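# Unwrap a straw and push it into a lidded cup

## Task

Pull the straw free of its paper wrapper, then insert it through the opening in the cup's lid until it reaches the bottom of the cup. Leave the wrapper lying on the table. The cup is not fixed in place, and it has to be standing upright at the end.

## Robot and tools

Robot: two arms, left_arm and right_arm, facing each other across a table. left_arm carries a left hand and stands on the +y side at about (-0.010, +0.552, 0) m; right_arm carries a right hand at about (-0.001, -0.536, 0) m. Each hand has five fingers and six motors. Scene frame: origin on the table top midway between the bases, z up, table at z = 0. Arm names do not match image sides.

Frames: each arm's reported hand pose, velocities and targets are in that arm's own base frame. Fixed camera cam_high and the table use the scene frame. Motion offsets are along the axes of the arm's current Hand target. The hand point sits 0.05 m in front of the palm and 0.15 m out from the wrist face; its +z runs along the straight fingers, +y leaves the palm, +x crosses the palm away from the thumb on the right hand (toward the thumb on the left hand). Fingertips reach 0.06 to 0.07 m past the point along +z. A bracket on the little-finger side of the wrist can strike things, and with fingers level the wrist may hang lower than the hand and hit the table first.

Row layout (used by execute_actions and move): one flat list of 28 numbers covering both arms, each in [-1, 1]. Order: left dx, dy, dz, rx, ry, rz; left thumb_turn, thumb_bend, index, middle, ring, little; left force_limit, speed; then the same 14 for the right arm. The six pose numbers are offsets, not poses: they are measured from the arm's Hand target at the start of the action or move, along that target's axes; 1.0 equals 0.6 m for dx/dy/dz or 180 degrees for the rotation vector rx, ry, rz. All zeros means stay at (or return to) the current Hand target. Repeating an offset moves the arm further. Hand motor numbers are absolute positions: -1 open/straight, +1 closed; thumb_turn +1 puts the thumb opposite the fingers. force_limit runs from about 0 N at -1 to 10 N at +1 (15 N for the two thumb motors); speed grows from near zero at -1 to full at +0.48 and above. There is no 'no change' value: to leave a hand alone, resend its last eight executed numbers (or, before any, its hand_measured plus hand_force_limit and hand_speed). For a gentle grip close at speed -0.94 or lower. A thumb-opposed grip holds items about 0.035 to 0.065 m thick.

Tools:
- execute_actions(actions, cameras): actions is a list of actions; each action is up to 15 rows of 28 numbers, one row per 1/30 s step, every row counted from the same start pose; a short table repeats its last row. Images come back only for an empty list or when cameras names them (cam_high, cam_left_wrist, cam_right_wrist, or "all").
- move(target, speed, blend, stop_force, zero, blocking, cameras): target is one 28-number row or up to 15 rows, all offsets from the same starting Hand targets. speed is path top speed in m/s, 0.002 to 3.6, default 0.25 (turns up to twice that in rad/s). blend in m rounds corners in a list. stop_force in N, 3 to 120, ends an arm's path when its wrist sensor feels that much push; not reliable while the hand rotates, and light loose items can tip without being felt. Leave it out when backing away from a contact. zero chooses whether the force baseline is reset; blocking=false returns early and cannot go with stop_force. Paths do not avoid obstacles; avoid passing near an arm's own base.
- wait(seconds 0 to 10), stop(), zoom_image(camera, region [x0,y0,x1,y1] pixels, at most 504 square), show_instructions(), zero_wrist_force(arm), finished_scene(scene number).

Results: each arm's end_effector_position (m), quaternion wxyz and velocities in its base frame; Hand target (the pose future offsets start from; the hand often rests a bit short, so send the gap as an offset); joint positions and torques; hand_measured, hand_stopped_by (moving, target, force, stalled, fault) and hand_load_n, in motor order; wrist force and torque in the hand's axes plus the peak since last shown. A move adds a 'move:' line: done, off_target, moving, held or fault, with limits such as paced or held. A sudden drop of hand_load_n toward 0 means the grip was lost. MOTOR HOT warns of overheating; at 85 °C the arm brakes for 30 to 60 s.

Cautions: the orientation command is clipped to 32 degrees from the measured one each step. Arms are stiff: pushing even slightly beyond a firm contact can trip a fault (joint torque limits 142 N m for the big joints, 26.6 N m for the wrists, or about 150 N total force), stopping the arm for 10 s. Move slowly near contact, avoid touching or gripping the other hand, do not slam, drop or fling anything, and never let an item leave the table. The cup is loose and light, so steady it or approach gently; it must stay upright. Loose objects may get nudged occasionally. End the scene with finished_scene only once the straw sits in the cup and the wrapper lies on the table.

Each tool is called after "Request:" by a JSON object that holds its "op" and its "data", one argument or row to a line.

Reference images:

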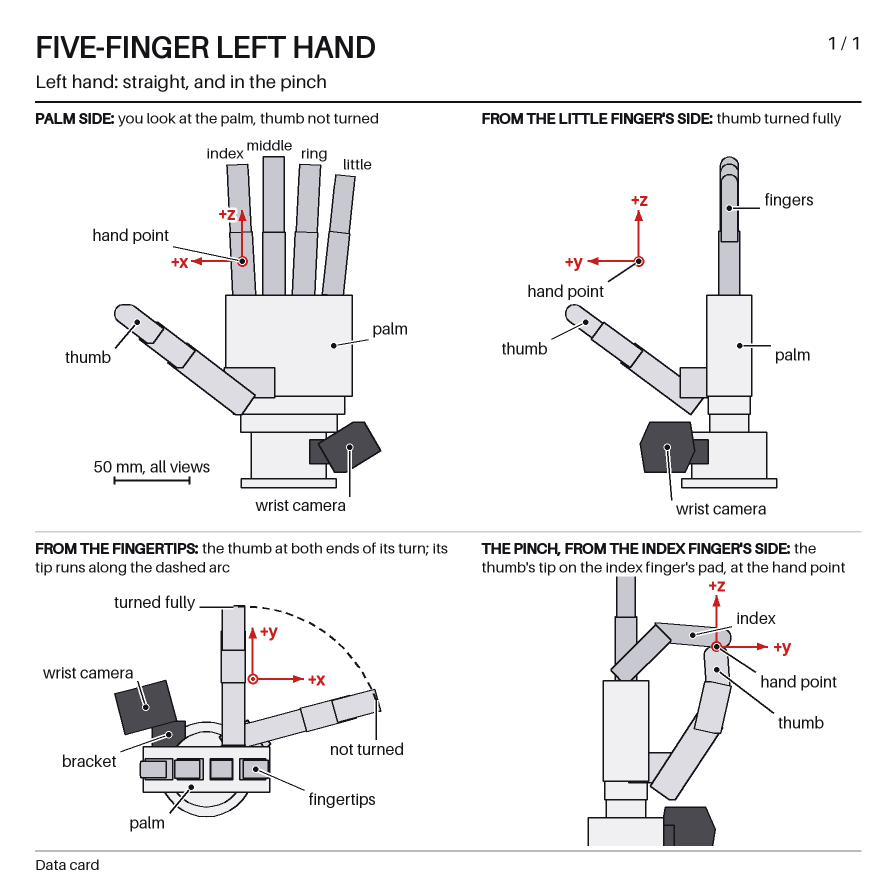

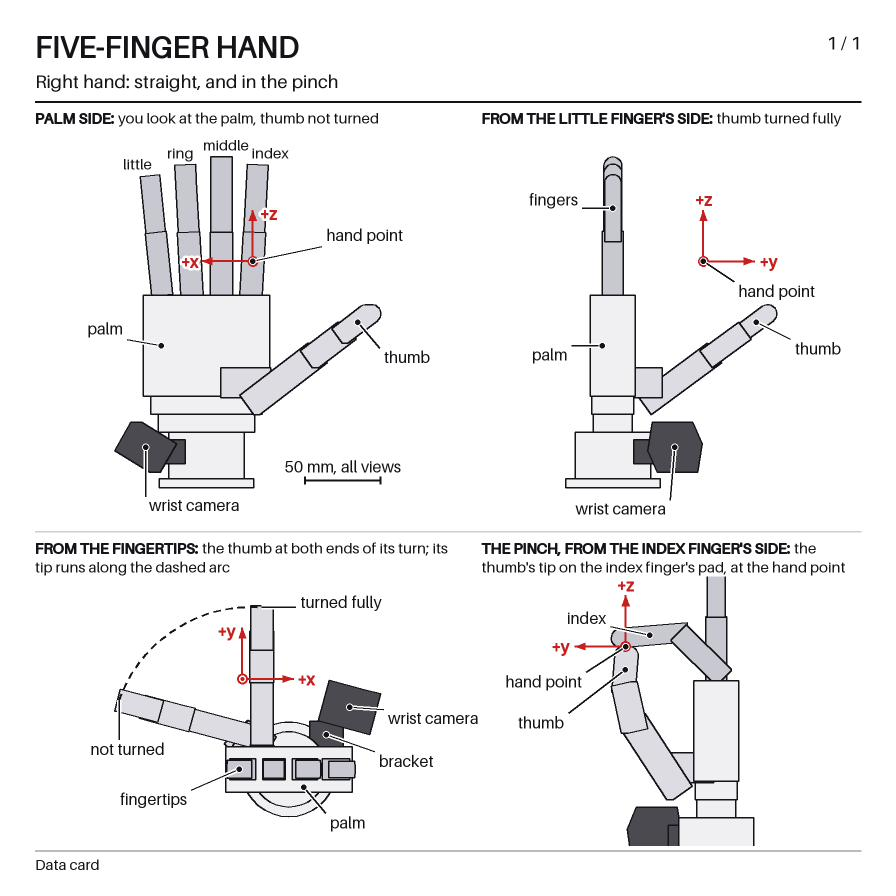

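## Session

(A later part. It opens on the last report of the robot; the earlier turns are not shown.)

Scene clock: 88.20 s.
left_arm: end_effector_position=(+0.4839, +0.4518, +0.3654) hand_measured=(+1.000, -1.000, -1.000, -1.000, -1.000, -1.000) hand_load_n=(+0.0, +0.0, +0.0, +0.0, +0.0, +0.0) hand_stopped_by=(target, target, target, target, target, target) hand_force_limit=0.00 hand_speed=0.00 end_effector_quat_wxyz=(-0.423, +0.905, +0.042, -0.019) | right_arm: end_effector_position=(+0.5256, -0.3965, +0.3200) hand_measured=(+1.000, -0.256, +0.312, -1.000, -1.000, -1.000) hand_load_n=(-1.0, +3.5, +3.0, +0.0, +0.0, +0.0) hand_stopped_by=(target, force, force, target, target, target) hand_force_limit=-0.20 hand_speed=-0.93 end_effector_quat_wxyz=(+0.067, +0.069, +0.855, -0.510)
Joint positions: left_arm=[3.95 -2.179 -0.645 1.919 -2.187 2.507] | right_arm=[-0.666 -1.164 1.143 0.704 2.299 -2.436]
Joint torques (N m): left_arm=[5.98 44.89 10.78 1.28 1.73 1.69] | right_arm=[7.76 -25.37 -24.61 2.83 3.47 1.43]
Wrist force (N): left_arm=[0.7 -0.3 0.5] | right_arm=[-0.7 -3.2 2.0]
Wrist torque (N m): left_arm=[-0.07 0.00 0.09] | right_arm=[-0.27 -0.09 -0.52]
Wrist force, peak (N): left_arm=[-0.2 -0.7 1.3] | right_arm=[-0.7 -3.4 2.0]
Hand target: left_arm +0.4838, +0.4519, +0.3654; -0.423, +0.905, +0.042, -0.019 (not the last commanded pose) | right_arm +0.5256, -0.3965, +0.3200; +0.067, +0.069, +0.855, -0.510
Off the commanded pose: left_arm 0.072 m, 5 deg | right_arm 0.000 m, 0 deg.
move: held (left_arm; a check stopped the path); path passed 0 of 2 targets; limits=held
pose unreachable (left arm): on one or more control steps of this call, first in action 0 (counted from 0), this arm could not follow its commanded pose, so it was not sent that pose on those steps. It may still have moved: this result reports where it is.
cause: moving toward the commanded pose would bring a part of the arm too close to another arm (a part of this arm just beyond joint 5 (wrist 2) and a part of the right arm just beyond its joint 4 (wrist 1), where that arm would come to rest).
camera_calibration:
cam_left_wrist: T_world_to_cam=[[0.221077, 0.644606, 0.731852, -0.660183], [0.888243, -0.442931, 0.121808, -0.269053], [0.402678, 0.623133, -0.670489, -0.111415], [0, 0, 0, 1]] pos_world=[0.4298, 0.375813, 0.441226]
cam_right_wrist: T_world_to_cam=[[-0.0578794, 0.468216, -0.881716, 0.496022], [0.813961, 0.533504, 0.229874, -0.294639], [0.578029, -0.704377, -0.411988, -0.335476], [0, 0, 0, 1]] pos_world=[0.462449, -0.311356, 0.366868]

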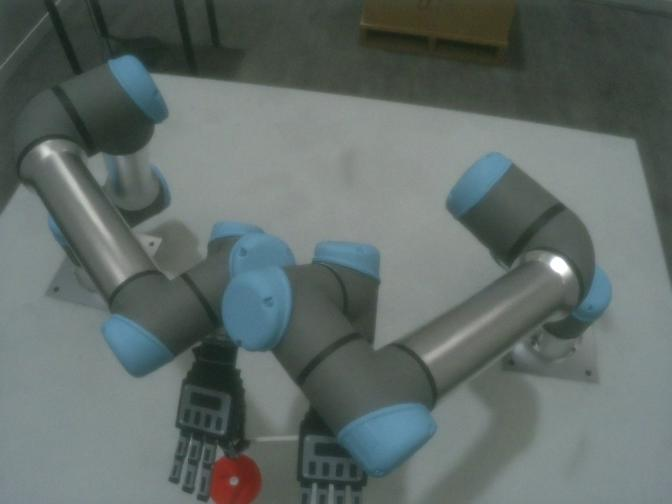

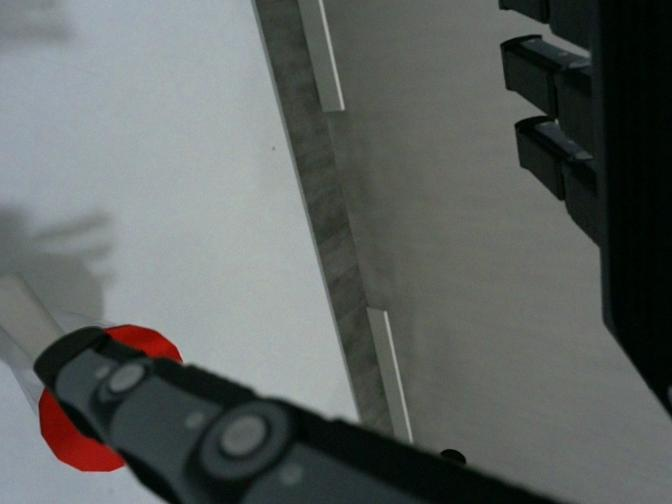

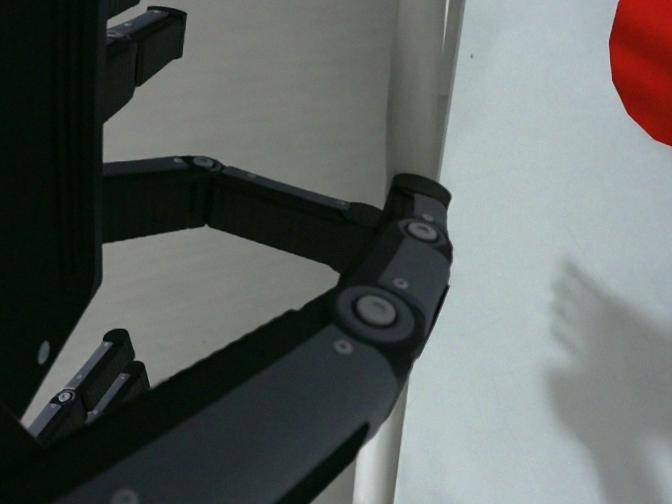

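Request:
{"op": "move", "data": {
  "target": [-0.015,0.0228,0.0973,-0.278,-0.0133,-0.0278,1,-1,-1,-1,-1,-1,0,0,0,0,0,0,0,0,1,-0.2,0.5,-1,-1,-1,-0.2,-0.93],
  "speed": 0.2,
  "cameras": ["all"]
}}

Scene clock: 91.30 s.
left_arm: end_effector_position=(+0.4706, +0.4857, +0.3164) hand_measured=(+1.000, -1.000, -1.000, -1.000, -1.000, -1.000) hand_load_n=(+0.0, +0.0, +0.0, +0.0, +0.0, +0.5) hand_stopped_by=(target, target, target, target, target, target) hand_force_limit=0.00 hand_speed=0.00 end_effector_quat_wxyz=(-0.076, +0.982, +0.132, +0.109) | right_arm: end_effector_position=(+0.5256, -0.3965, +0.3200) hand_measured=(+1.000, -0.256, +0.312, -1.000, -1.000, -1.000) hand_load_n=(-1.0, +3.5, +3.0, +0.0, +0.0, +0.0) hand_stopped_by=(target, force, force, target, target, target) hand_force_limit=-0.20 hand_speed=-0.93 end_effector_quat_wxyz=(+0.067, +0.069, +0.855, -0.510)
Joint positions: left_arm=[4.276 -2.585 -0.035 1.296 -1.47 2.425] | right_arm=[-0.666 -1.164 1.143 0.704 2.299 -2.436]
Joint torques (N m): left_arm=[-10.5 69.95 8.71 -0.53 -2.43 -0.21] | right_arm=[8.01 -26.15 -24.53 2.61 3.35 1.49]
Wrist force (N): left_arm=[1.2 0.4 0.6] | right_arm=[-0.8 -3.4 1.8]
Wrist torque (N m): left_arm=[0.06 -0.07 0.23] | right_arm=[-0.28 -0.07 -0.53]
Wrist force, peak (N): left_arm=[1.2 0.4 0.6] | right_arm=[-0.8 -3.3 2.2]
Hand target: left_arm +0.4716, +0.4869, +0.3174; +0.000, +0.996, +0.093, +0.000 | right_arm +0.5256, -0.3965, +0.3200; +0.067, +0.069, +0.855, -0.510
Off the commanded pose: left_arm 0.002 m, 16 deg | right_arm 0.000 m, 0 deg.
elbow stopped short (left arm): the move would have taken joint 3 (elbow) straighter than the controller allows.
move: off_target (left_arm)
camera_calibration:
cam_left_wrist: T_world_to_cam=[[-0.000871661, 0.984888, 0.173193, -0.527257], [0.768277, -0.110204, 0.63056, -0.502436], [0.640117, 0.13361, -0.75657, -0.00664222], [0, 0, 0, 1]] pos_world=[0.389802, 0.464806, 0.403108]
cam_right_wrist: T_world_to_cam=[[-0.0578794, 0.468216, -0.881716, 0.496022], [0.813961, 0.533504, 0.229874, -0.294639], [0.578029, -0.704377, -0.411988, -0.335476], [0, 0, 0, 1]] pos_world=[0.462449, -0.311356, 0.366868]

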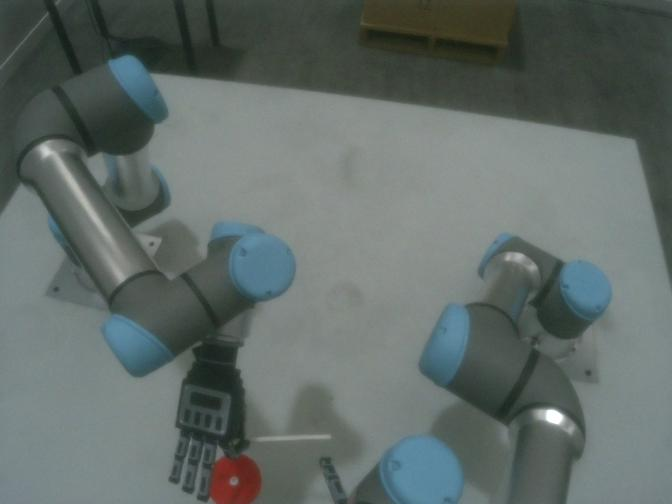

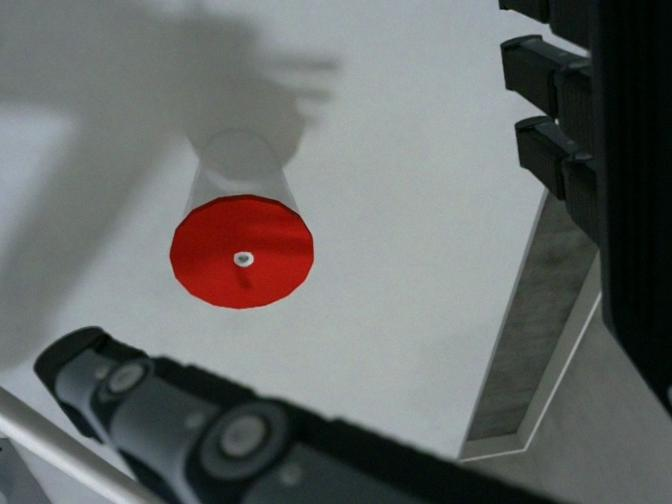

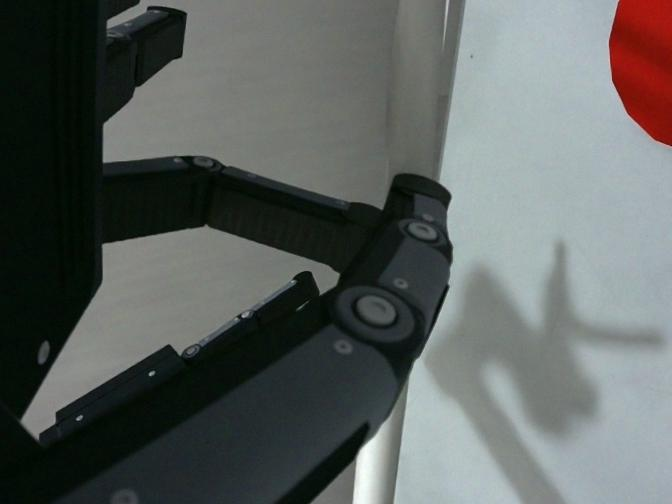

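Request:
{"op": "move", "data": {
  "target": [-0.176,0.0347,0,0,0,0,1,-1,-1,-1,-1,-1,0,0,-0.157,0.0655,-0.0587,0,0,0,1,-0.2,0.5,-1,-1,-1,-0.2,-0.93],
  "speed": 0.1,
  "cameras": ["all"]
}}

Scene clock: 93.60 s.
left_arm: end_effector_position=(+0.3716, +0.4470, +0.3176) hand_measured=(+1.000, -1.000, -1.000, -1.000, -1.000, -1.000) hand_load_n=(+0.0, +0.0, +0.0, +0.0, +0.0, +0.0) hand_stopped_by=(target, target, target, target, target, target) hand_force_limit=0.00 hand_speed=0.00 end_effector_quat_wxyz=(+0.000, +0.996, +0.093, +0.000) | right_arm: end_effector_position=(+0.6238, -0.3516, +0.3199) hand_measured=(+1.000, -0.256, +0.312, -1.000, -1.000, -1.000) hand_load_n=(-0.5, +3.5, +3.0, +0.0, -0.5, +0.0) hand_stopped_by=(target, force, force, target, target, target) hand_force_limit=-0.20 hand_speed=-0.93 end_effector_quat_wxyz=(+0.066, +0.069, +0.855, -0.510)
Joint positions: left_arm=[4.353 -2.384 -0.464 1.277 -1.572 2.596] | right_arm=[-0.496 -0.91 0.768 0.941 2.425 -2.273]
Joint torques (N m): left_arm=[-10.89 39.84 14.68 -0.8 2.09 -0.13] | right_arm=[-10.44 -55.17 -24.07 0.05 -1.48 -1]
Wrist force (N): left_arm=[0.8 0.6 0.4] | right_arm=[-0.7 -3.5 1.6]
Wrist torque (N m): left_arm=[0.04 -0.01 0.13] | right_arm=[-0.29 -0.08 -0.56]
Wrist force, peak (N): left_arm=[1.5 0.8 0.8] | right_arm=[-0.1 -3.6 2.4]
Hand target: left_arm +0.3716, +0.4469, +0.3175; +0.000, +0.996, +0.093, +0.000 | right_arm +0.6238, -0.3516, +0.3200; +0.067, +0.069, +0.855, -0.510
Off the commanded pose: left_arm 0.000 m, 0 deg | right_arm 0.000 m, 0 deg.
move: done
camera_calibration:
cam_left_wrist: T_world_to_cam=[[0.0969293, 0.995267, -0.00701223, -0.473207], [0.874347, -0.0817825, 0.478361, -0.435151], [0.475524, -0.0524983, -0.878135, 0.245727], [0, 0, 0, 1]] pos_world=[0.309491, 0.448279, 0.420622]
cam_right_wrist: T_world_to_cam=[[-0.0580293, 0.468264, -0.881681, 0.48059], [0.813938, 0.533567, 0.229808, -0.398424], [0.578047, -0.704298, -0.4121, -0.360641], [0, 0, 0, 1]] pos_world=[0.560648, -0.266456, 0.366668]

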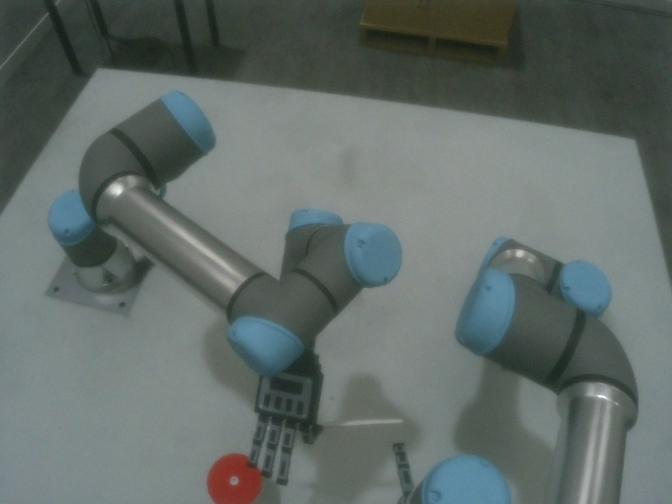

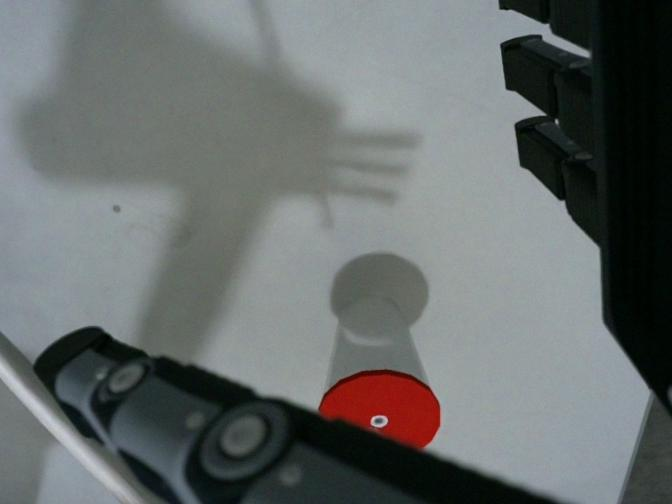

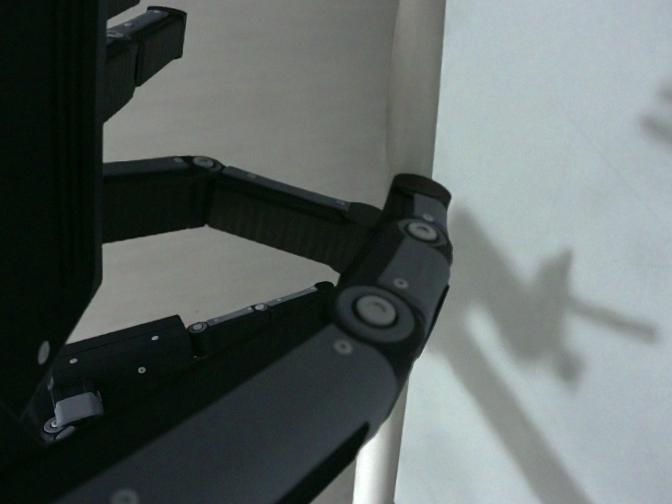

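Request:
{"op": "move", "data": {
  "target": [0,0.153,-0.005,0,0,0,1,-1,-1,-1,-1,-1,0,0,0,0,0,0,0,0,1,-0.2,0.5,-1,-1,-1,-0.2,-0.93],
  "speed": 0.08,
  "cameras": ["all"]
}}

Scene clock: 95.57 s.
left_arm: end_effector_position=(+0.3886, +0.3567, +0.3206) hand_measured=(+1.000, -1.000, -1.000, -1.000, -1.000, -1.000) hand_load_n=(+0.0, +0.0, +0.0, +0.0, +0.0, +0.5) hand_stopped_by=(target, target, target, target, target, target) hand_force_limit=0.00 hand_speed=0.00 end_effector_quat_wxyz=(+0.000, +0.996, +0.093, +0.000) | right_arm: end_effector_position=(+0.6238, -0.3516, +0.3200) hand_measured=(+1.000, -0.256, +0.312, -1.000, -1.000, -1.000) hand_load_n=(-1.0, +3.5, +3.0, +0.0, +0.0, -0.5) hand_stopped_by=(target, force, force, target, target, target) hand_force_limit=-0.20 hand_speed=-0.93 end_effector_quat_wxyz=(+0.067, +0.069, +0.855, -0.510)
Joint positions: left_arm=[4.26 -2.147 -0.861 1.438 -1.572 2.504] | right_arm=[-0.496 -0.91 0.768 0.941 2.425 -2.273]
Joint torques (N m): left_arm=[4.19 39.49 11.97 -4.44 2.3 1.16] | right_arm=[-11.78 -63.15 -12.87 2.64 -1.29 0.23]
Wrist force (N): left_arm=[0.5 0.1 1.1] | right_arm=[-0.7 -3.1 1.5]
Wrist torque (N m): left_arm=[-0.05 0.06 0.07] | right_arm=[-0.22 -0.08 -0.56]
Wrist force, peak (N): left_arm=[0.7 1.4 0.8] | right_arm=[-0.8 -3.4 1.7]
Hand target: left_arm +0.3886, +0.3567, +0.3205; +0.000, +0.996, +0.093, +0.000 | right_arm +0.6238, -0.3516, +0.3200; +0.067, +0.069, +0.855, -0.510
Off the commanded pose: left_arm 0.000 m, 0 deg | right_arm 0.000 m, 0 deg.
move: done
camera_calibration:
cam_left_wrist: T_world_to_cam=[[0.0971989, 0.99524, -0.00708896, -0.385107], [0.874319, -0.0819819, 0.478377, -0.458752], [0.475519, -0.0526957, -0.878126, 0.235611], [0, 0, 0, 1]] pos_world=[0.326491, 0.35808, 0.423623]
cam_right_wrist: T_world_to_cam=[[-0.0578794, 0.468216, -0.881716, 0.480641], [0.813961, 0.533504, 0.229874, -0.398448], [0.578029, -0.704377, -0.411988, -0.360723], [0, 0, 0, 1]] pos_world=[0.560649, -0.266556, 0.366768]

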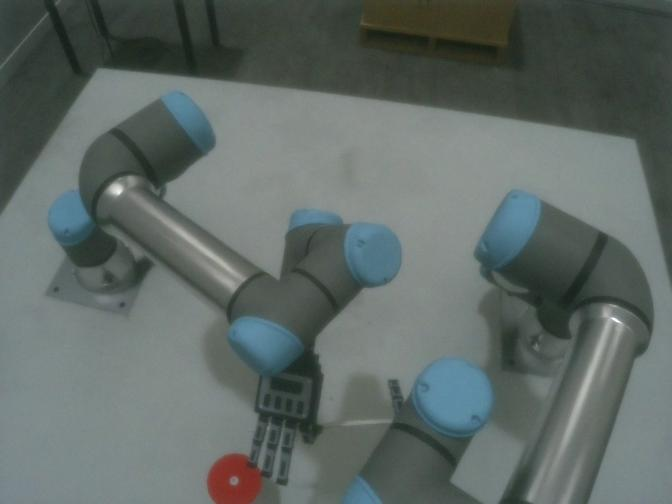

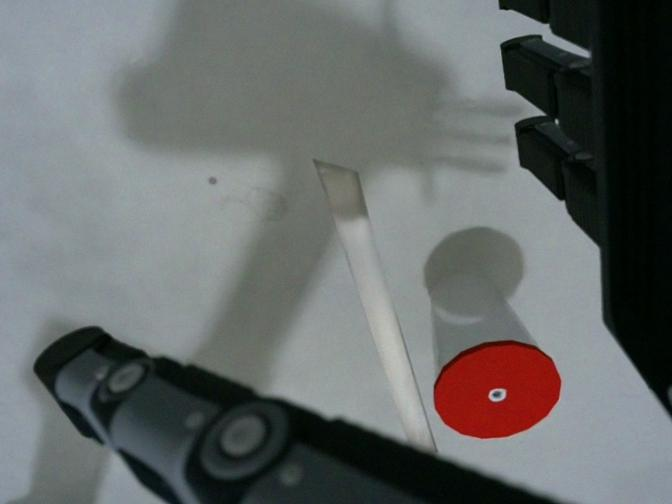

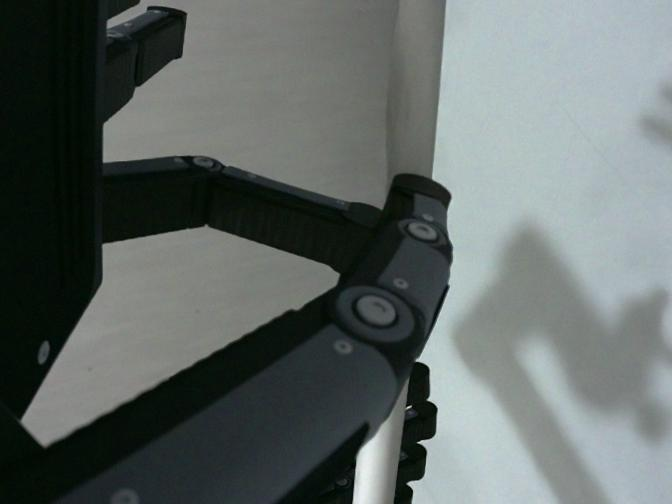

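Request:
{"op": "move", "data": {
  "target": [0,0,0,0,0,0,1,-0.15,-0.1,-1,-1,-1,0,-0.3,0,0,0,0,0,0,1,-0.2,0.5,-1,-1,-1,-0.2,-0.93],
  "cameras": ["cam_left_wrist"]
}}

Request:
{"op": "zoom_image", "data": {
  "camera": "cam_left_wrist",
  "region": [200, 80, 500, 380]
}}

Scene clock: 99.60 s.
left_arm: end_effector_position=(+0.3886, +0.3567, +0.3205) hand_measured=(+1.000, -0.150, -0.100, -1.000, -1.000, -1.000) hand_load_n=(+0.0, +0.0, +0.0, +0.0, +0.0, +0.0) hand_stopped_by=(target, target, target, target, target, target) hand_force_limit=0.00 hand_speed=-0.30 end_effector_quat_wxyz=(+0.000, +0.996, +0.093, +0.000) | right_arm: end_effector_position=(+0.6238, -0.3516, +0.3200) hand_measured=(+1.000, -0.256, +0.312, -1.000, -1.000, -1.000) hand_load_n=(-0.5, +3.5, +3.0, +0.0, +0.0, +0.0) hand_stopped_by=(target, force, force, target, target, target) hand_force_limit=-0.20 hand_speed=-0.93 end_effector_quat_wxyz=(+0.067, +0.069, +0.855, -0.510)
Joint positions: left_arm=[4.26 -2.147 -0.862 1.438 -1.572 2.504] | right_arm=[-0.496 -0.91 0.768 0.941 2.425 -2.273]
Joint torques (N m): left_arm=[7.08 32.66 12.4 -2.17 0.29 -0.4] | right_arm=[-12.3 -62.98 -12.62 2.56 -1.14 1.25]
Wrist force (N): left_arm=[0.5 0.4 0.6] | right_arm=[-0.6 -3.2 1.6]
Wrist torque (N m): left_arm=[0.02 0.02 0.07] | right_arm=[-0.24 -0.10 -0.55]
Wrist force, peak (N): left_arm=[1.0 0.3 1.1] | right_arm=[-0.7 -3.5 1.7]
Hand target: left_arm +0.3886, +0.3567, +0.3205; +0.000, +0.996, +0.093, +0.000 | right_arm +0.6238, -0.3516, +0.3200; +0.067, +0.069, +0.855, -0.510
Off the commanded pose: left_arm 0.000 m, 0 deg | right_arm 0.000 m, 0 deg.
move: done
camera_calibration:
cam_left_wrist: T_world_to_cam=[[0.0970698, 0.995251, -0.00728631, -0.384986], [0.874377, -0.0817789, 0.478306, -0.458767], [0.475439, -0.0528001, -0.878163, 0.235602], [0, 0, 0, 1]] pos_world=[0.326491, 0.35808, 0.423523]
Images, in order (width x height): cam_left_wrist 672x504.

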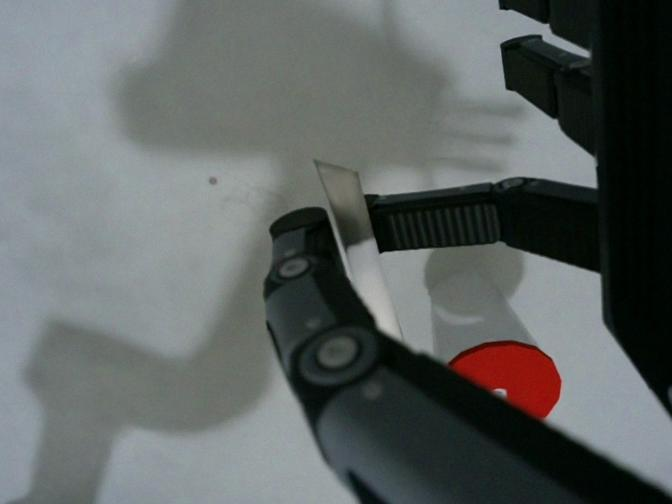

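Scaled by 1.680 from the camera's 672x504 image, which has a finer 960x720 frame.

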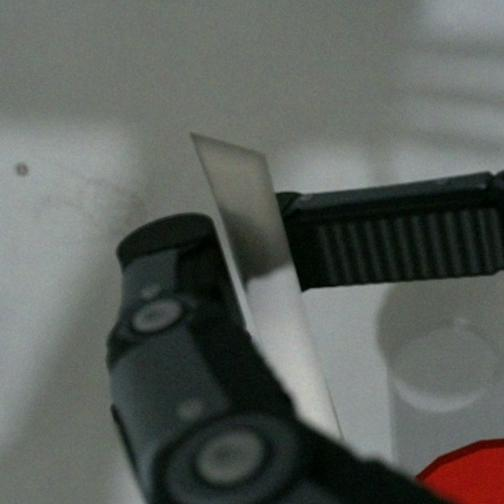

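Request:
{"op": "move", "data": {
  "target": [0,0,0,0,0,0,1,0.05,0.5,-1,-1,-1,-0.3,-0.9,0,0,0,0,0,0,1,-0.2,0.5,-1,-1,-1,-0.2,-0.93],
  "cameras": ["cam_left_wrist","cam_right_wrist"]
}}

Request:
{"op": "zoom_image", "data": {
  "camera": "cam_left_wrist",
  "region": [200, 80, 500, 380]
}}

Scene clock: 101.40 s.
left_arm: end_effector_position=(+0.3886, +0.3567, +0.3205) hand_measured=(+1.000, +0.046, +0.158, -1.000, -1.000, -1.000) hand_load_n=(+0.5, +4.0, +5.5, +0.0, +0.0, +0.5) hand_stopped_by=(target, target, force, target, target, target) hand_force_limit=-0.30 hand_speed=-0.90 end_effector_quat_wxyz=(+0.000, +0.996, +0.093, +0.000) | right_arm: end_effector_position=(+0.6238, -0.3516, +0.3200) hand_measured=(+1.000, -0.256, +0.312, -1.000, -1.000, -1.000) hand_load_n=(-0.5, +3.0, +4.5, +0.0, +0.0, +0.0) hand_stopped_by=(target, force, force, target, target, target) hand_force_limit=-0.20 hand_speed=-0.93 end_effector_quat_wxyz=(+0.067, +0.069, +0.855, -0.510)
Joint positions: left_arm=[4.26 -2.147 -0.862 1.438 -1.572 2.504] | right_arm=[-0.496 -0.91 0.768 0.941 2.425 -2.273]
Joint torques (N m): left_arm=[5.92 32.96 18.5 -0.55 -0.74 -0.13] | right_arm=[-12.39 -61.26 -12.37 2.42 -1.08 1.11]
Wrist force (N): left_arm=[0.3 -0.3 1.5] | right_arm=[-0.8 -3.9 0.7]
Wrist torque (N m): left_arm=[-0.01 -0.01 0.00] | right_arm=[-0.30 -0.08 -0.56]
Wrist force, peak (N): left_arm=[0.9 -0.1 1.8] | right_arm=[-1.1 -3.9 0.8]
Hand target: left_arm +0.3886, +0.3567, +0.3205; +0.000, +0.996, +0.093, +0.000 | right_arm +0.6238, -0.3516, +0.3200; +0.067, +0.069, +0.855, -0.510
Off the commanded pose: left_arm 0.000 m, 0 deg | right_arm 0.000 m, 0 deg.
move: done
camera_calibration:
cam_left_wrist: T_world_to_cam=[[0.0971651, 0.995242, -0.00723288, -0.385037], [0.874366, -0.081888, 0.478307, -0.458724], [0.475439, -0.052799, -0.878163, 0.235602], [0, 0, 0, 1]] pos_world=[0.326491, 0.35808, 0.423523]
cam_right_wrist: T_world_to_cam=[[-0.0578282, 0.468154, -0.881752, 0.480609], [0.813947, 0.53352, 0.229884, -0.39844], [0.578053, -0.704406, -0.411905, -0.360775], [0, 0, 0, 1]] pos_world=[0.560649, -0.266556, 0.366768]
Images, in order (width x height): cam_left_wrist 672x504, cam_right_wrist 672x504.

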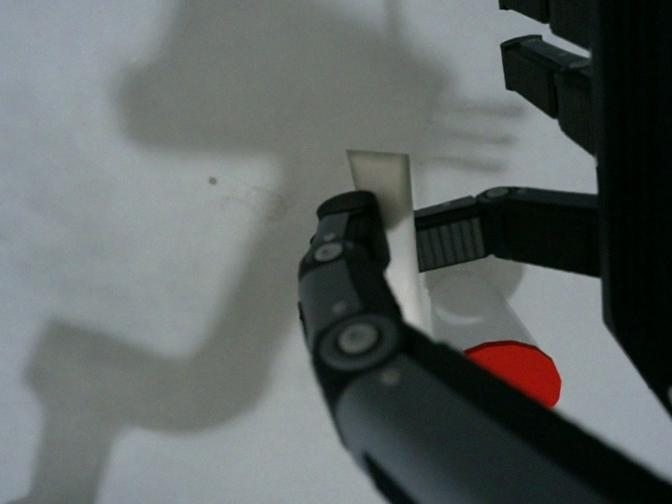

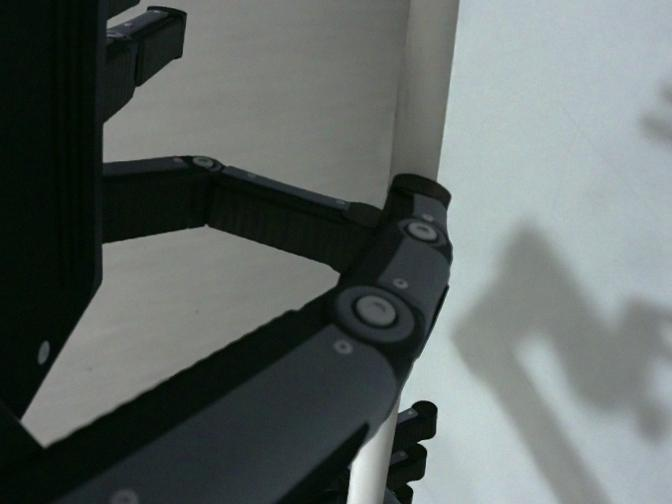

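Scaled by 1.680 from the camera's 672x504 image, which has a finer 960x720 frame.

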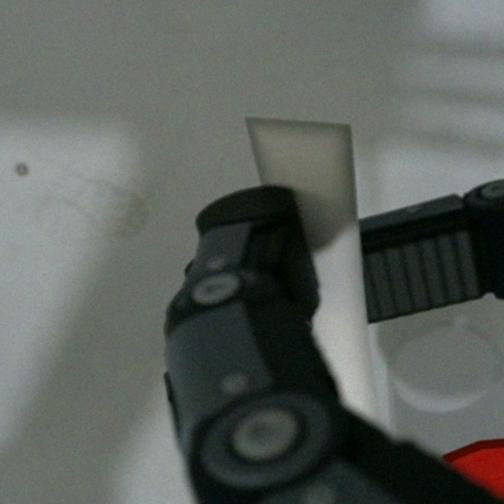

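Request:
{"op": "move", "data": {
  "target": [0,0,0,0,0,0,1,0.05,0.5,-1,-1,-1,-0.3,-0.9,0,0,0,0,0,0,1,-1,-1,-1,-1,-1,-0.2,-0.5]
}}

Request:
{"op": "move", "data": {
  "target": [0,0,0,0,0,0,1,0.05,0.5,-1,-1,-1,-0.3,-0.9,0,-0.15,0,0,0,0,1,-1,-1,-1,-1,-1,-0.2,-0.5],
  "speed": 0.15,
  "cameras": ["all"]
}}

Scene clock: 103.03 s.
left_arm: end_effector_position=(+0.3886, +0.3567, +0.3205) hand_measured=(+1.000, +0.048, +0.160, -1.000, -1.000, -1.000) hand_load_n=(+0.0, -0.5, +0.0, +0.0, +0.0, +0.0) hand_stopped_by=(target, target, force, target, target, target) hand_force_limit=-0.30 hand_speed=-0.90 end_effector_quat_wxyz=(+0.000, +0.996, +0.093, +0.000) | right_arm: end_effector_position=(+0.6238, -0.3516, +0.3200) hand_measured=(+1.000, -1.000, -1.000, -1.000, -1.000, -1.000) hand_load_n=(+0.0, +0.0, +0.0, +0.0, +0.0, +0.0) hand_stopped_by=(target, target, target, target, target, target) hand_force_limit=-0.20 hand_speed=-0.50 end_effector_quat_wxyz=(+0.067, +0.069, +0.855, -0.510)
Joint positions: left_arm=[4.26 -2.147 -0.862 1.438 -1.572 2.504] | right_arm=[-0.496 -0.91 0.768 0.941 2.425 -2.273]
Joint torques (N m): left_arm=[3.94 33.38 20.87 -0.87 -1.61 -0.03] | right_arm=[-11.98 -59.18 -11.89 2.45 -1.1 1.18]
Wrist force (N): left_arm=[0.8 0.5 0.6] | right_arm=[-0.8 -3.3 1.6]
Wrist torque (N m): left_arm=[0.04 0.00 0.08] | right_arm=[-0.25 -0.08 -0.56]
Wrist force, peak (N): left_arm=[0.9 -0.6 1.7] | right_arm=[-0.9 -4.0 0.8]
Hand target: left_arm +0.3886, +0.3567, +0.3205; +0.000, +0.996, +0.093, +0.000 | right_arm +0.6238, -0.3516, +0.3200; +0.067, +0.069, +0.855, -0.510
Off the commanded pose: left_arm 0.000 m, 0 deg | right_arm 0.000 m, 0 deg.
move: done

Scene clock: 104.13 s.
left_arm: end_effector_position=(+0.3886, +0.3567, +0.3205) hand_measured=(+1.000, +0.048, +0.160, -1.000, -1.000, -1.000) hand_load_n=(+0.0, +0.0, +0.0, +0.0, -0.5, +0.0) hand_stopped_by=(target, target, force, target, target, target) hand_force_limit=-0.30 hand_speed=-0.90 end_effector_quat_wxyz=(+0.000, +0.996, +0.093, +0.000) | right_arm: end_effector_position=(+0.6072, -0.3940, +0.3975) hand_measured=(+1.000, -1.000, -1.000, -1.000, -1.000, -1.000) hand_load_n=(+0.0, +0.0, +0.0, +0.0, +0.0, +0.0) hand_stopped_by=(target, target, target, target, target, target) hand_force_limit=-0.20 hand_speed=-0.50 end_effector_quat_wxyz=(+0.066, +0.069, +0.855, -0.510)
Joint positions: left_arm=[4.26 -2.147 -0.862 1.438 -1.572 2.504] | right_arm=[-0.574 -0.848 0.445 1.143 2.369 -2.353]
Joint torques (N m): left_arm=[3.43 34.02 21.25 -1.11 -2.3 0.23] | right_arm=[6.16 -63.08 -24.37 -0.49 2.31 -1.28]
Wrist force (N): left_arm=[0.7 0.3 0.9] | right_arm=[-0.9 -3.4 1.8]
Wrist torque (N m): left_arm=[-0.02 0.00 0.08] | right_arm=[-0.26 -0.03 -0.60]
Wrist force, peak (N): left_arm=[1.0 0.7 1.0] | right_arm=[-0.6 -4.9 1.9]
Hand target: left_arm +0.3886, +0.3567, +0.3205; +0.000, +0.996, +0.093, +0.000 | right_arm +0.6071, -0.3939, +0.3977; +0.067, +0.069, +0.855, -0.510
Off the commanded pose: left_arm 0.000 m, 0 deg | right_arm 0.000 m, 0 deg.
move: done
camera_calibration:
cam_left_wrist: T_world_to_cam=[[0.0971651, 0.995242, -0.00723288, -0.385037], [0.874366, -0.081888, 0.478307, -0.458724], [0.475439, -0.052799, -0.878163, 0.235602], [0, 0, 0, 1]] pos_world=[0.326491, 0.35808, 0.423523]
cam_right_wrist: T_world_to_cam=[[-0.0578913, 0.46831, -0.881665, 0.567915], [0.814024, 0.533406, 0.229877, -0.380192], [0.577939, -0.704389, -0.412095, -0.348802], [0, 0, 0, 1]] pos_world=[0.543949, -0.308856, 0.444368]

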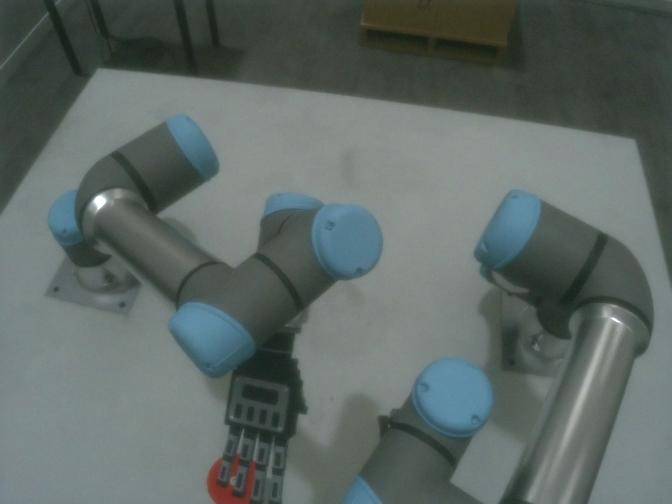

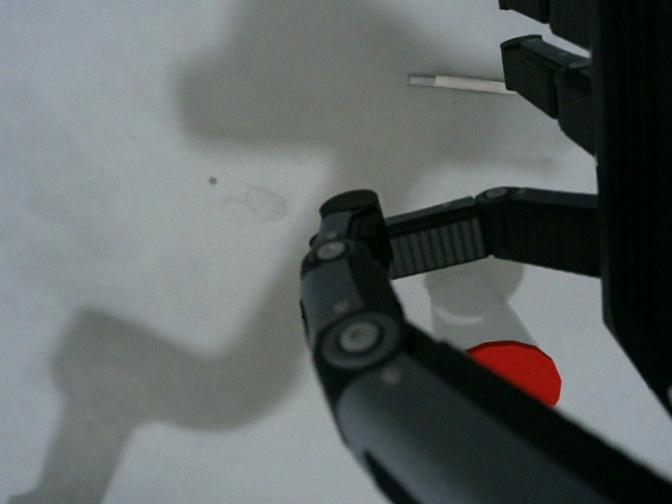

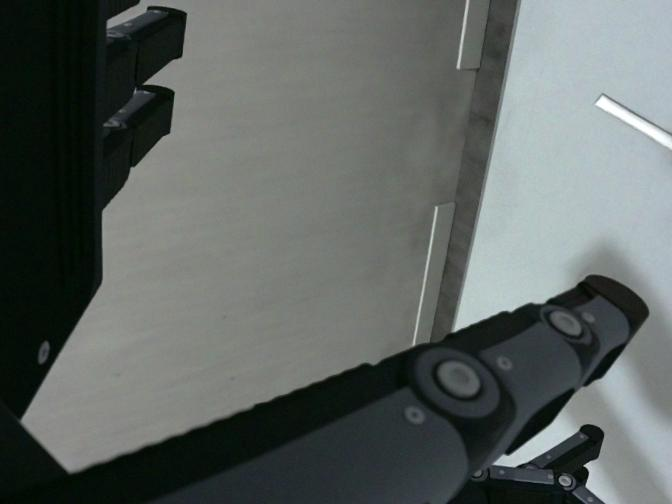

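Request:
{"op": "move", "data": {
  "target": [
    [0,0,-0.03,0,0,0,1,-0.35,0.13,-1,-1,-1,-0.3,0,0.196,-0.037,-0.009,0,0,0,1,-1,-1,-1,-1,-1,-0.2,-0.5],
    [0.1333,-0.3095,0.3675,0.2247,0.3301,0.5489,1,-0.35,0.13,-1,-1,-1,-0.3,0,0.196,-0.037,-0.009,0,0,0,1,-1,-1,-1,-1,-1,-0.2,-0.5]
  ],
  "speed": 0.4,
  "cameras": ["all"]
}}

Scene clock: 109.00 s.
left_arm: end_effector_position=(+0.4326, +0.5540, +0.1000) hand_measured=(+1.000, -0.350, +0.130, -1.000, -1.000, -1.000) hand_load_n=(+0.0, +0.0, +0.0, +0.0, +0.0, +0.0) hand_stopped_by=(target, target, target, target, target, target) hand_force_limit=-0.30 hand_speed=0.00 end_effector_quat_wxyz=(+0.328, -0.547, +0.660, -0.397) end_effector_velocity=(+0.001, -0.001, +0.000) end_effector_angular_velocity=(-0.004, +0.000, -0.003) | right_arm: end_effector_position=(+0.4873, -0.3938, +0.3978) hand_measured=(+1.000, -1.000, -1.000, -1.000, -1.000, -1.000) hand_load_n=(+0.0, +0.0, -0.5, -0.5, +0.0, +0.0) hand_stopped_by=(target, target, target, target, target, target) hand_force_limit=-0.20 hand_speed=-0.50 end_effector_quat_wxyz=(+0.067, +0.069, +0.855, -0.510)
Joint positions: left_arm=[4.531 -2.648 -0.737 1.801 -0.49 4.725] | right_arm=[-0.713 -1.245 1.052 0.851 2.263 -2.474]
Joint velocities: left_arm=[-0.002 -0.001 0 -0.005 0 0.002] | right_arm=[within noise]
Joint torques (N m): left_arm=[-10.73 52.82 24.05 -4.57 2.32 1.34] | right_arm=[-7.54 -48.33 -11.15 -0.87 -1.04 -0.53]
Wrist force (N): left_arm=[0.2 -0.8 0.8] | right_arm=[-0.5 -3.4 1.8]
Wrist torque (N m): left_arm=[-0.19 0.08 0.13] | right_arm=[-0.28 -0.11 -0.60]
Wrist force, peak (N): left_arm=[0.4 0.6 1.3] | right_arm=[-2.8 -3.1 2.0]
Hand target: left_arm +0.4327, +0.5540, +0.1000; +0.328, -0.547, +0.660, -0.397 | right_arm +0.4873, -0.3938, +0.3978; +0.067, +0.069, +0.855, -0.510
Off the commanded pose: left_arm 0.000 m, 0 deg | right_arm 0.000 m, 0 deg.
move: done
camera_calibration:
cam_left_wrist: T_world_to_cam=[[0.398179, -0.358679, 0.844277, -0.0525406], [-0.684369, -0.729019, 0.0130495, 0.703785], [0.610813, -0.582993, -0.535748, 0.232309], [0, 0, 0, 1]] pos_world=[0.360672, 0.629661, 0.159634]
cam_right_wrist: T_world_to_cam=[[-0.0578282, 0.468154, -0.881752, 0.561026], [0.813947, 0.53352, 0.229884, -0.28276], [0.578053, -0.704406, -0.411905, -0.27948], [0, 0, 0, 1]] pos_world=[0.424149, -0.308656, 0.444568]

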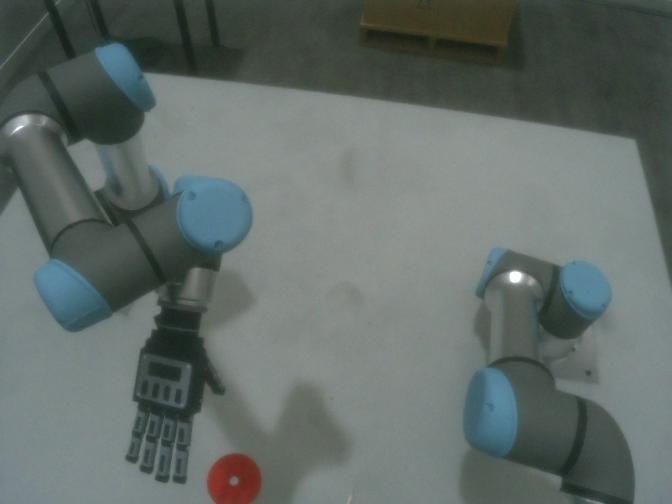

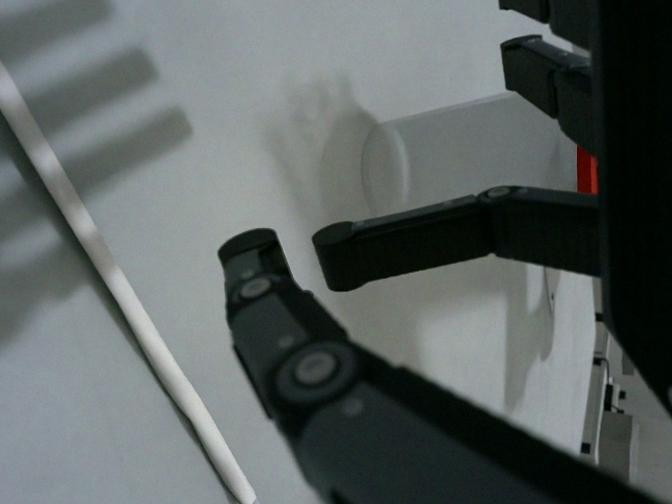

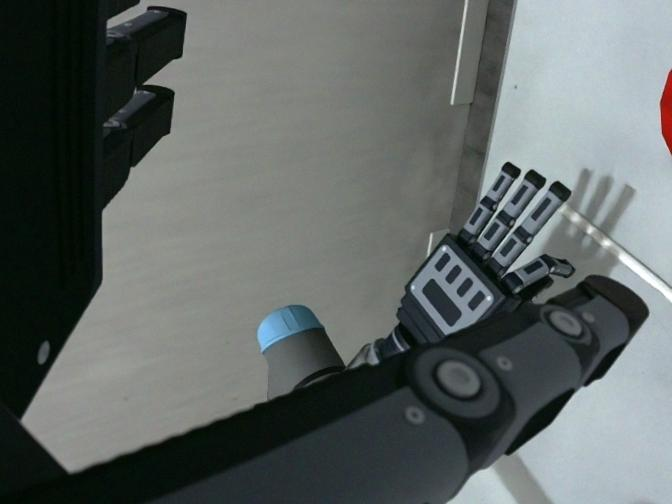

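Request:
{"op": "move", "data": {
  "target": [0,0.103,0.0547,0,0,0,1,-0.35,0.13,-1,-1,-1,-0.3,0,0,0,0,0,0,0,1,-1,-1,-1,-1,-1,-0.2,-0.5],
  "speed": 0.15,
  "cameras": ["cam_left_wrist"]
}}

Scene clock: 110.20 s.
left_arm: end_effector_position=(+0.4326, +0.5539, +0.0300) hand_measured=(+1.000, -0.350, +0.130, -1.000, -1.000, -1.000) hand_load_n=(+0.0, +0.0, +0.0, +0.0, +0.0, +0.0) hand_stopped_by=(target, target, target, target, target, target) hand_force_limit=-0.30 hand_speed=0.00 end_effector_quat_wxyz=(+0.328, -0.547, +0.660, -0.397) | right_arm: end_effector_position=(+0.4873, -0.3938, +0.3978) hand_measured=(+1.000, -1.000, -1.000, -1.000, -1.000, -1.000) hand_load_n=(+0.0, +0.0, +0.0, +0.0, +0.0, +0.0) hand_stopped_by=(target, target, target, target, target, target) hand_force_limit=-0.20 hand_speed=-0.50 end_effector_quat_wxyz=(+0.067, +0.069, +0.855, -0.510)
Joint positions: left_arm=[4.531 -2.718 -0.782 1.916 -0.49 4.726] | right_arm=[-0.713 -1.245 1.052 0.851 2.263 -2.474]
Joint torques (N m): left_arm=[3.57 64.76 19.95 -2.18 1.59 -0.11] | right_arm=[-7.27 -47.32 -11.99 -0.49 -0.72 -0.01]
Wrist force (N): left_arm=[0.3 -0.7 0.5] | right_arm=[-0.6 -3.5 1.8]
Wrist torque (N m): left_arm=[-0.15 0.04 0.13] | right_arm=[-0.29 -0.09 -0.61]
Wrist force, peak (N): left_arm=[0.0 -2.0 -0.1] | right_arm=[-0.5 -3.7 1.9]
Hand target: left_arm +0.4326, +0.5539, +0.0300; +0.328, -0.547, +0.660, -0.397 | right_arm +0.4873, -0.3938, +0.3978; +0.067, +0.069, +0.855, -0.510
Off the commanded pose: left_arm 0.000 m, 0 deg | right_arm 0.000 m, 0 deg.
move: done
camera_calibration:
cam_left_wrist: T_world_to_cam=[[0.398082, -0.35823, 0.844513, 0.00629485], [-0.684317, -0.729063, 0.0133119, 0.704542], [0.610934, -0.583214, -0.53537, 0.19487], [0, 0, 0, 1]] pos_world=[0.360572, 0.629561, 0.0896326]
Images, in order (width x height): cam_left_wrist 672x504.

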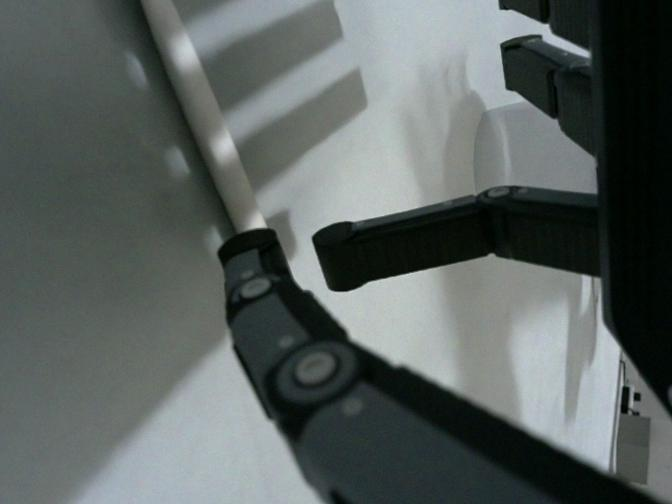

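Request:
{"op": "move", "data": {
  "target": [
    [0,-0.0043,0.0082,0,0,0,1,-0.35,0.13,-1,-1,-1,-0.3,0,0,0,0,0,0,0,1,-1,-1,-1,-1,-1,-0.2,-0.5],
    [0,0.0185,0.0203,0,0,0,1,-0.35,0.13,-1,-1,-1,-0.3,0,0,0,0,0,0,0,1,-1,-1,-1,-1,-1,-0.2,-0.5]
  ],
  "speed": 0.03,
  "stop_force": 3,
  "cameras": ["cam_left_wrist"]
}}

Request:
{"op": "zoom_image", "data": {
  "camera": "cam_left_wrist",
  "region": [120, 50, 420, 350]
}}

Scene clock: 112.53 s.
left_arm: end_effector_position=(+0.4380, +0.5528, +0.0155) hand_measured=(+1.000, -0.350, +0.130, -1.000, -1.000, -1.000) hand_load_n=(+0.0, -1.0, +0.0, +0.0, +0.0, +0.0) hand_stopped_by=(target, target, target, target, target, target) hand_force_limit=-0.30 hand_speed=0.00 end_effector_quat_wxyz=(+0.328, -0.547, +0.660, -0.397) | right_arm: end_effector_position=(+0.4873, -0.3938, +0.3978) hand_measured=(+1.000, -1.000, -1.000, -1.000, -1.000, -1.000) hand_load_n=(+0.0, +0.0, +0.0, -0.5, +0.0, +0.0) hand_stopped_by=(target, target, target, target, target, target) hand_force_limit=-0.20 hand_speed=-0.50 end_effector_quat_wxyz=(+0.067, +0.069, +0.855, -0.510)
Joint positions: left_arm=[4.523 -2.737 -0.778 1.947 -0.49 4.708] | right_arm=[-0.713 -1.245 1.052 0.851 2.263 -2.474]
Joint torques (N m): left_arm=[-10.96 72.84 23.12 -4.29 -1.7 1.07] | right_arm=[-6.9 -46.44 -11.69 0.63 -0.07 0.94]
Wrist force (N): left_arm=[0.5 -2.3 -1.3] | right_arm=[-0.7 -3.4 1.7]
Wrist torque (N m): left_arm=[-0.19 0.04 0.11] | right_arm=[-0.27 -0.08 -0.60]
Wrist force, peak (N): left_arm=[1.5 -13.9 -14.1] | right_arm=[-0.6 -3.7 1.8]
Hand target: left_arm +0.4380, +0.5528, +0.0155; +0.328, -0.547, +0.660, -0.397 (not the last commanded pose) | right_arm +0.4873, -0.3938, +0.3978; +0.067, +0.069, +0.855, -0.510
Off the commanded pose: left_arm 0.001 m, 0 deg | right_arm 0.000 m, 0 deg.
move: contact (left_arm); path passed 1 of 2 targets
camera_calibration:
cam_left_wrist: T_world_to_cam=[[0.398061, -0.358552, 0.844386, 0.0162513], [-0.684411, -0.728979, 0.0130995, 0.707699], [0.610843, -0.583122, -0.535575, 0.183216], [0, 0, 0, 1]] pos_world=[0.365972, 0.628562, 0.075133]
Images, in order (width x height): cam_left_wrist 672x504.

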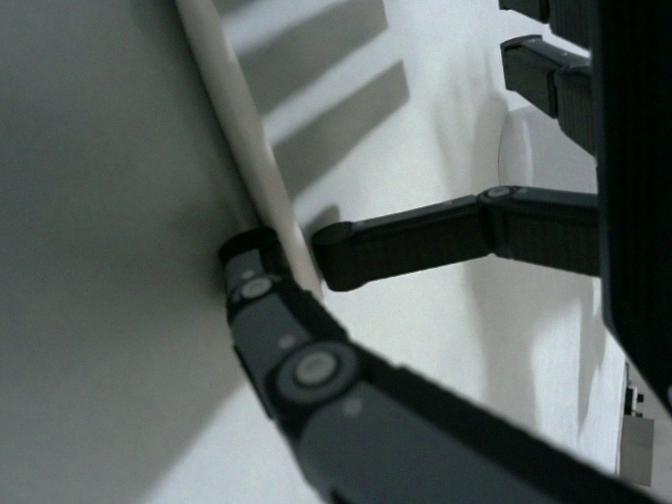

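Scaled by 1.680 from the camera's 672x504 image, which has a finer 960x720 frame.

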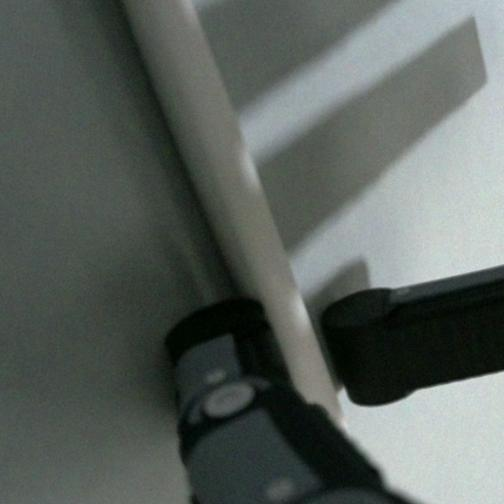

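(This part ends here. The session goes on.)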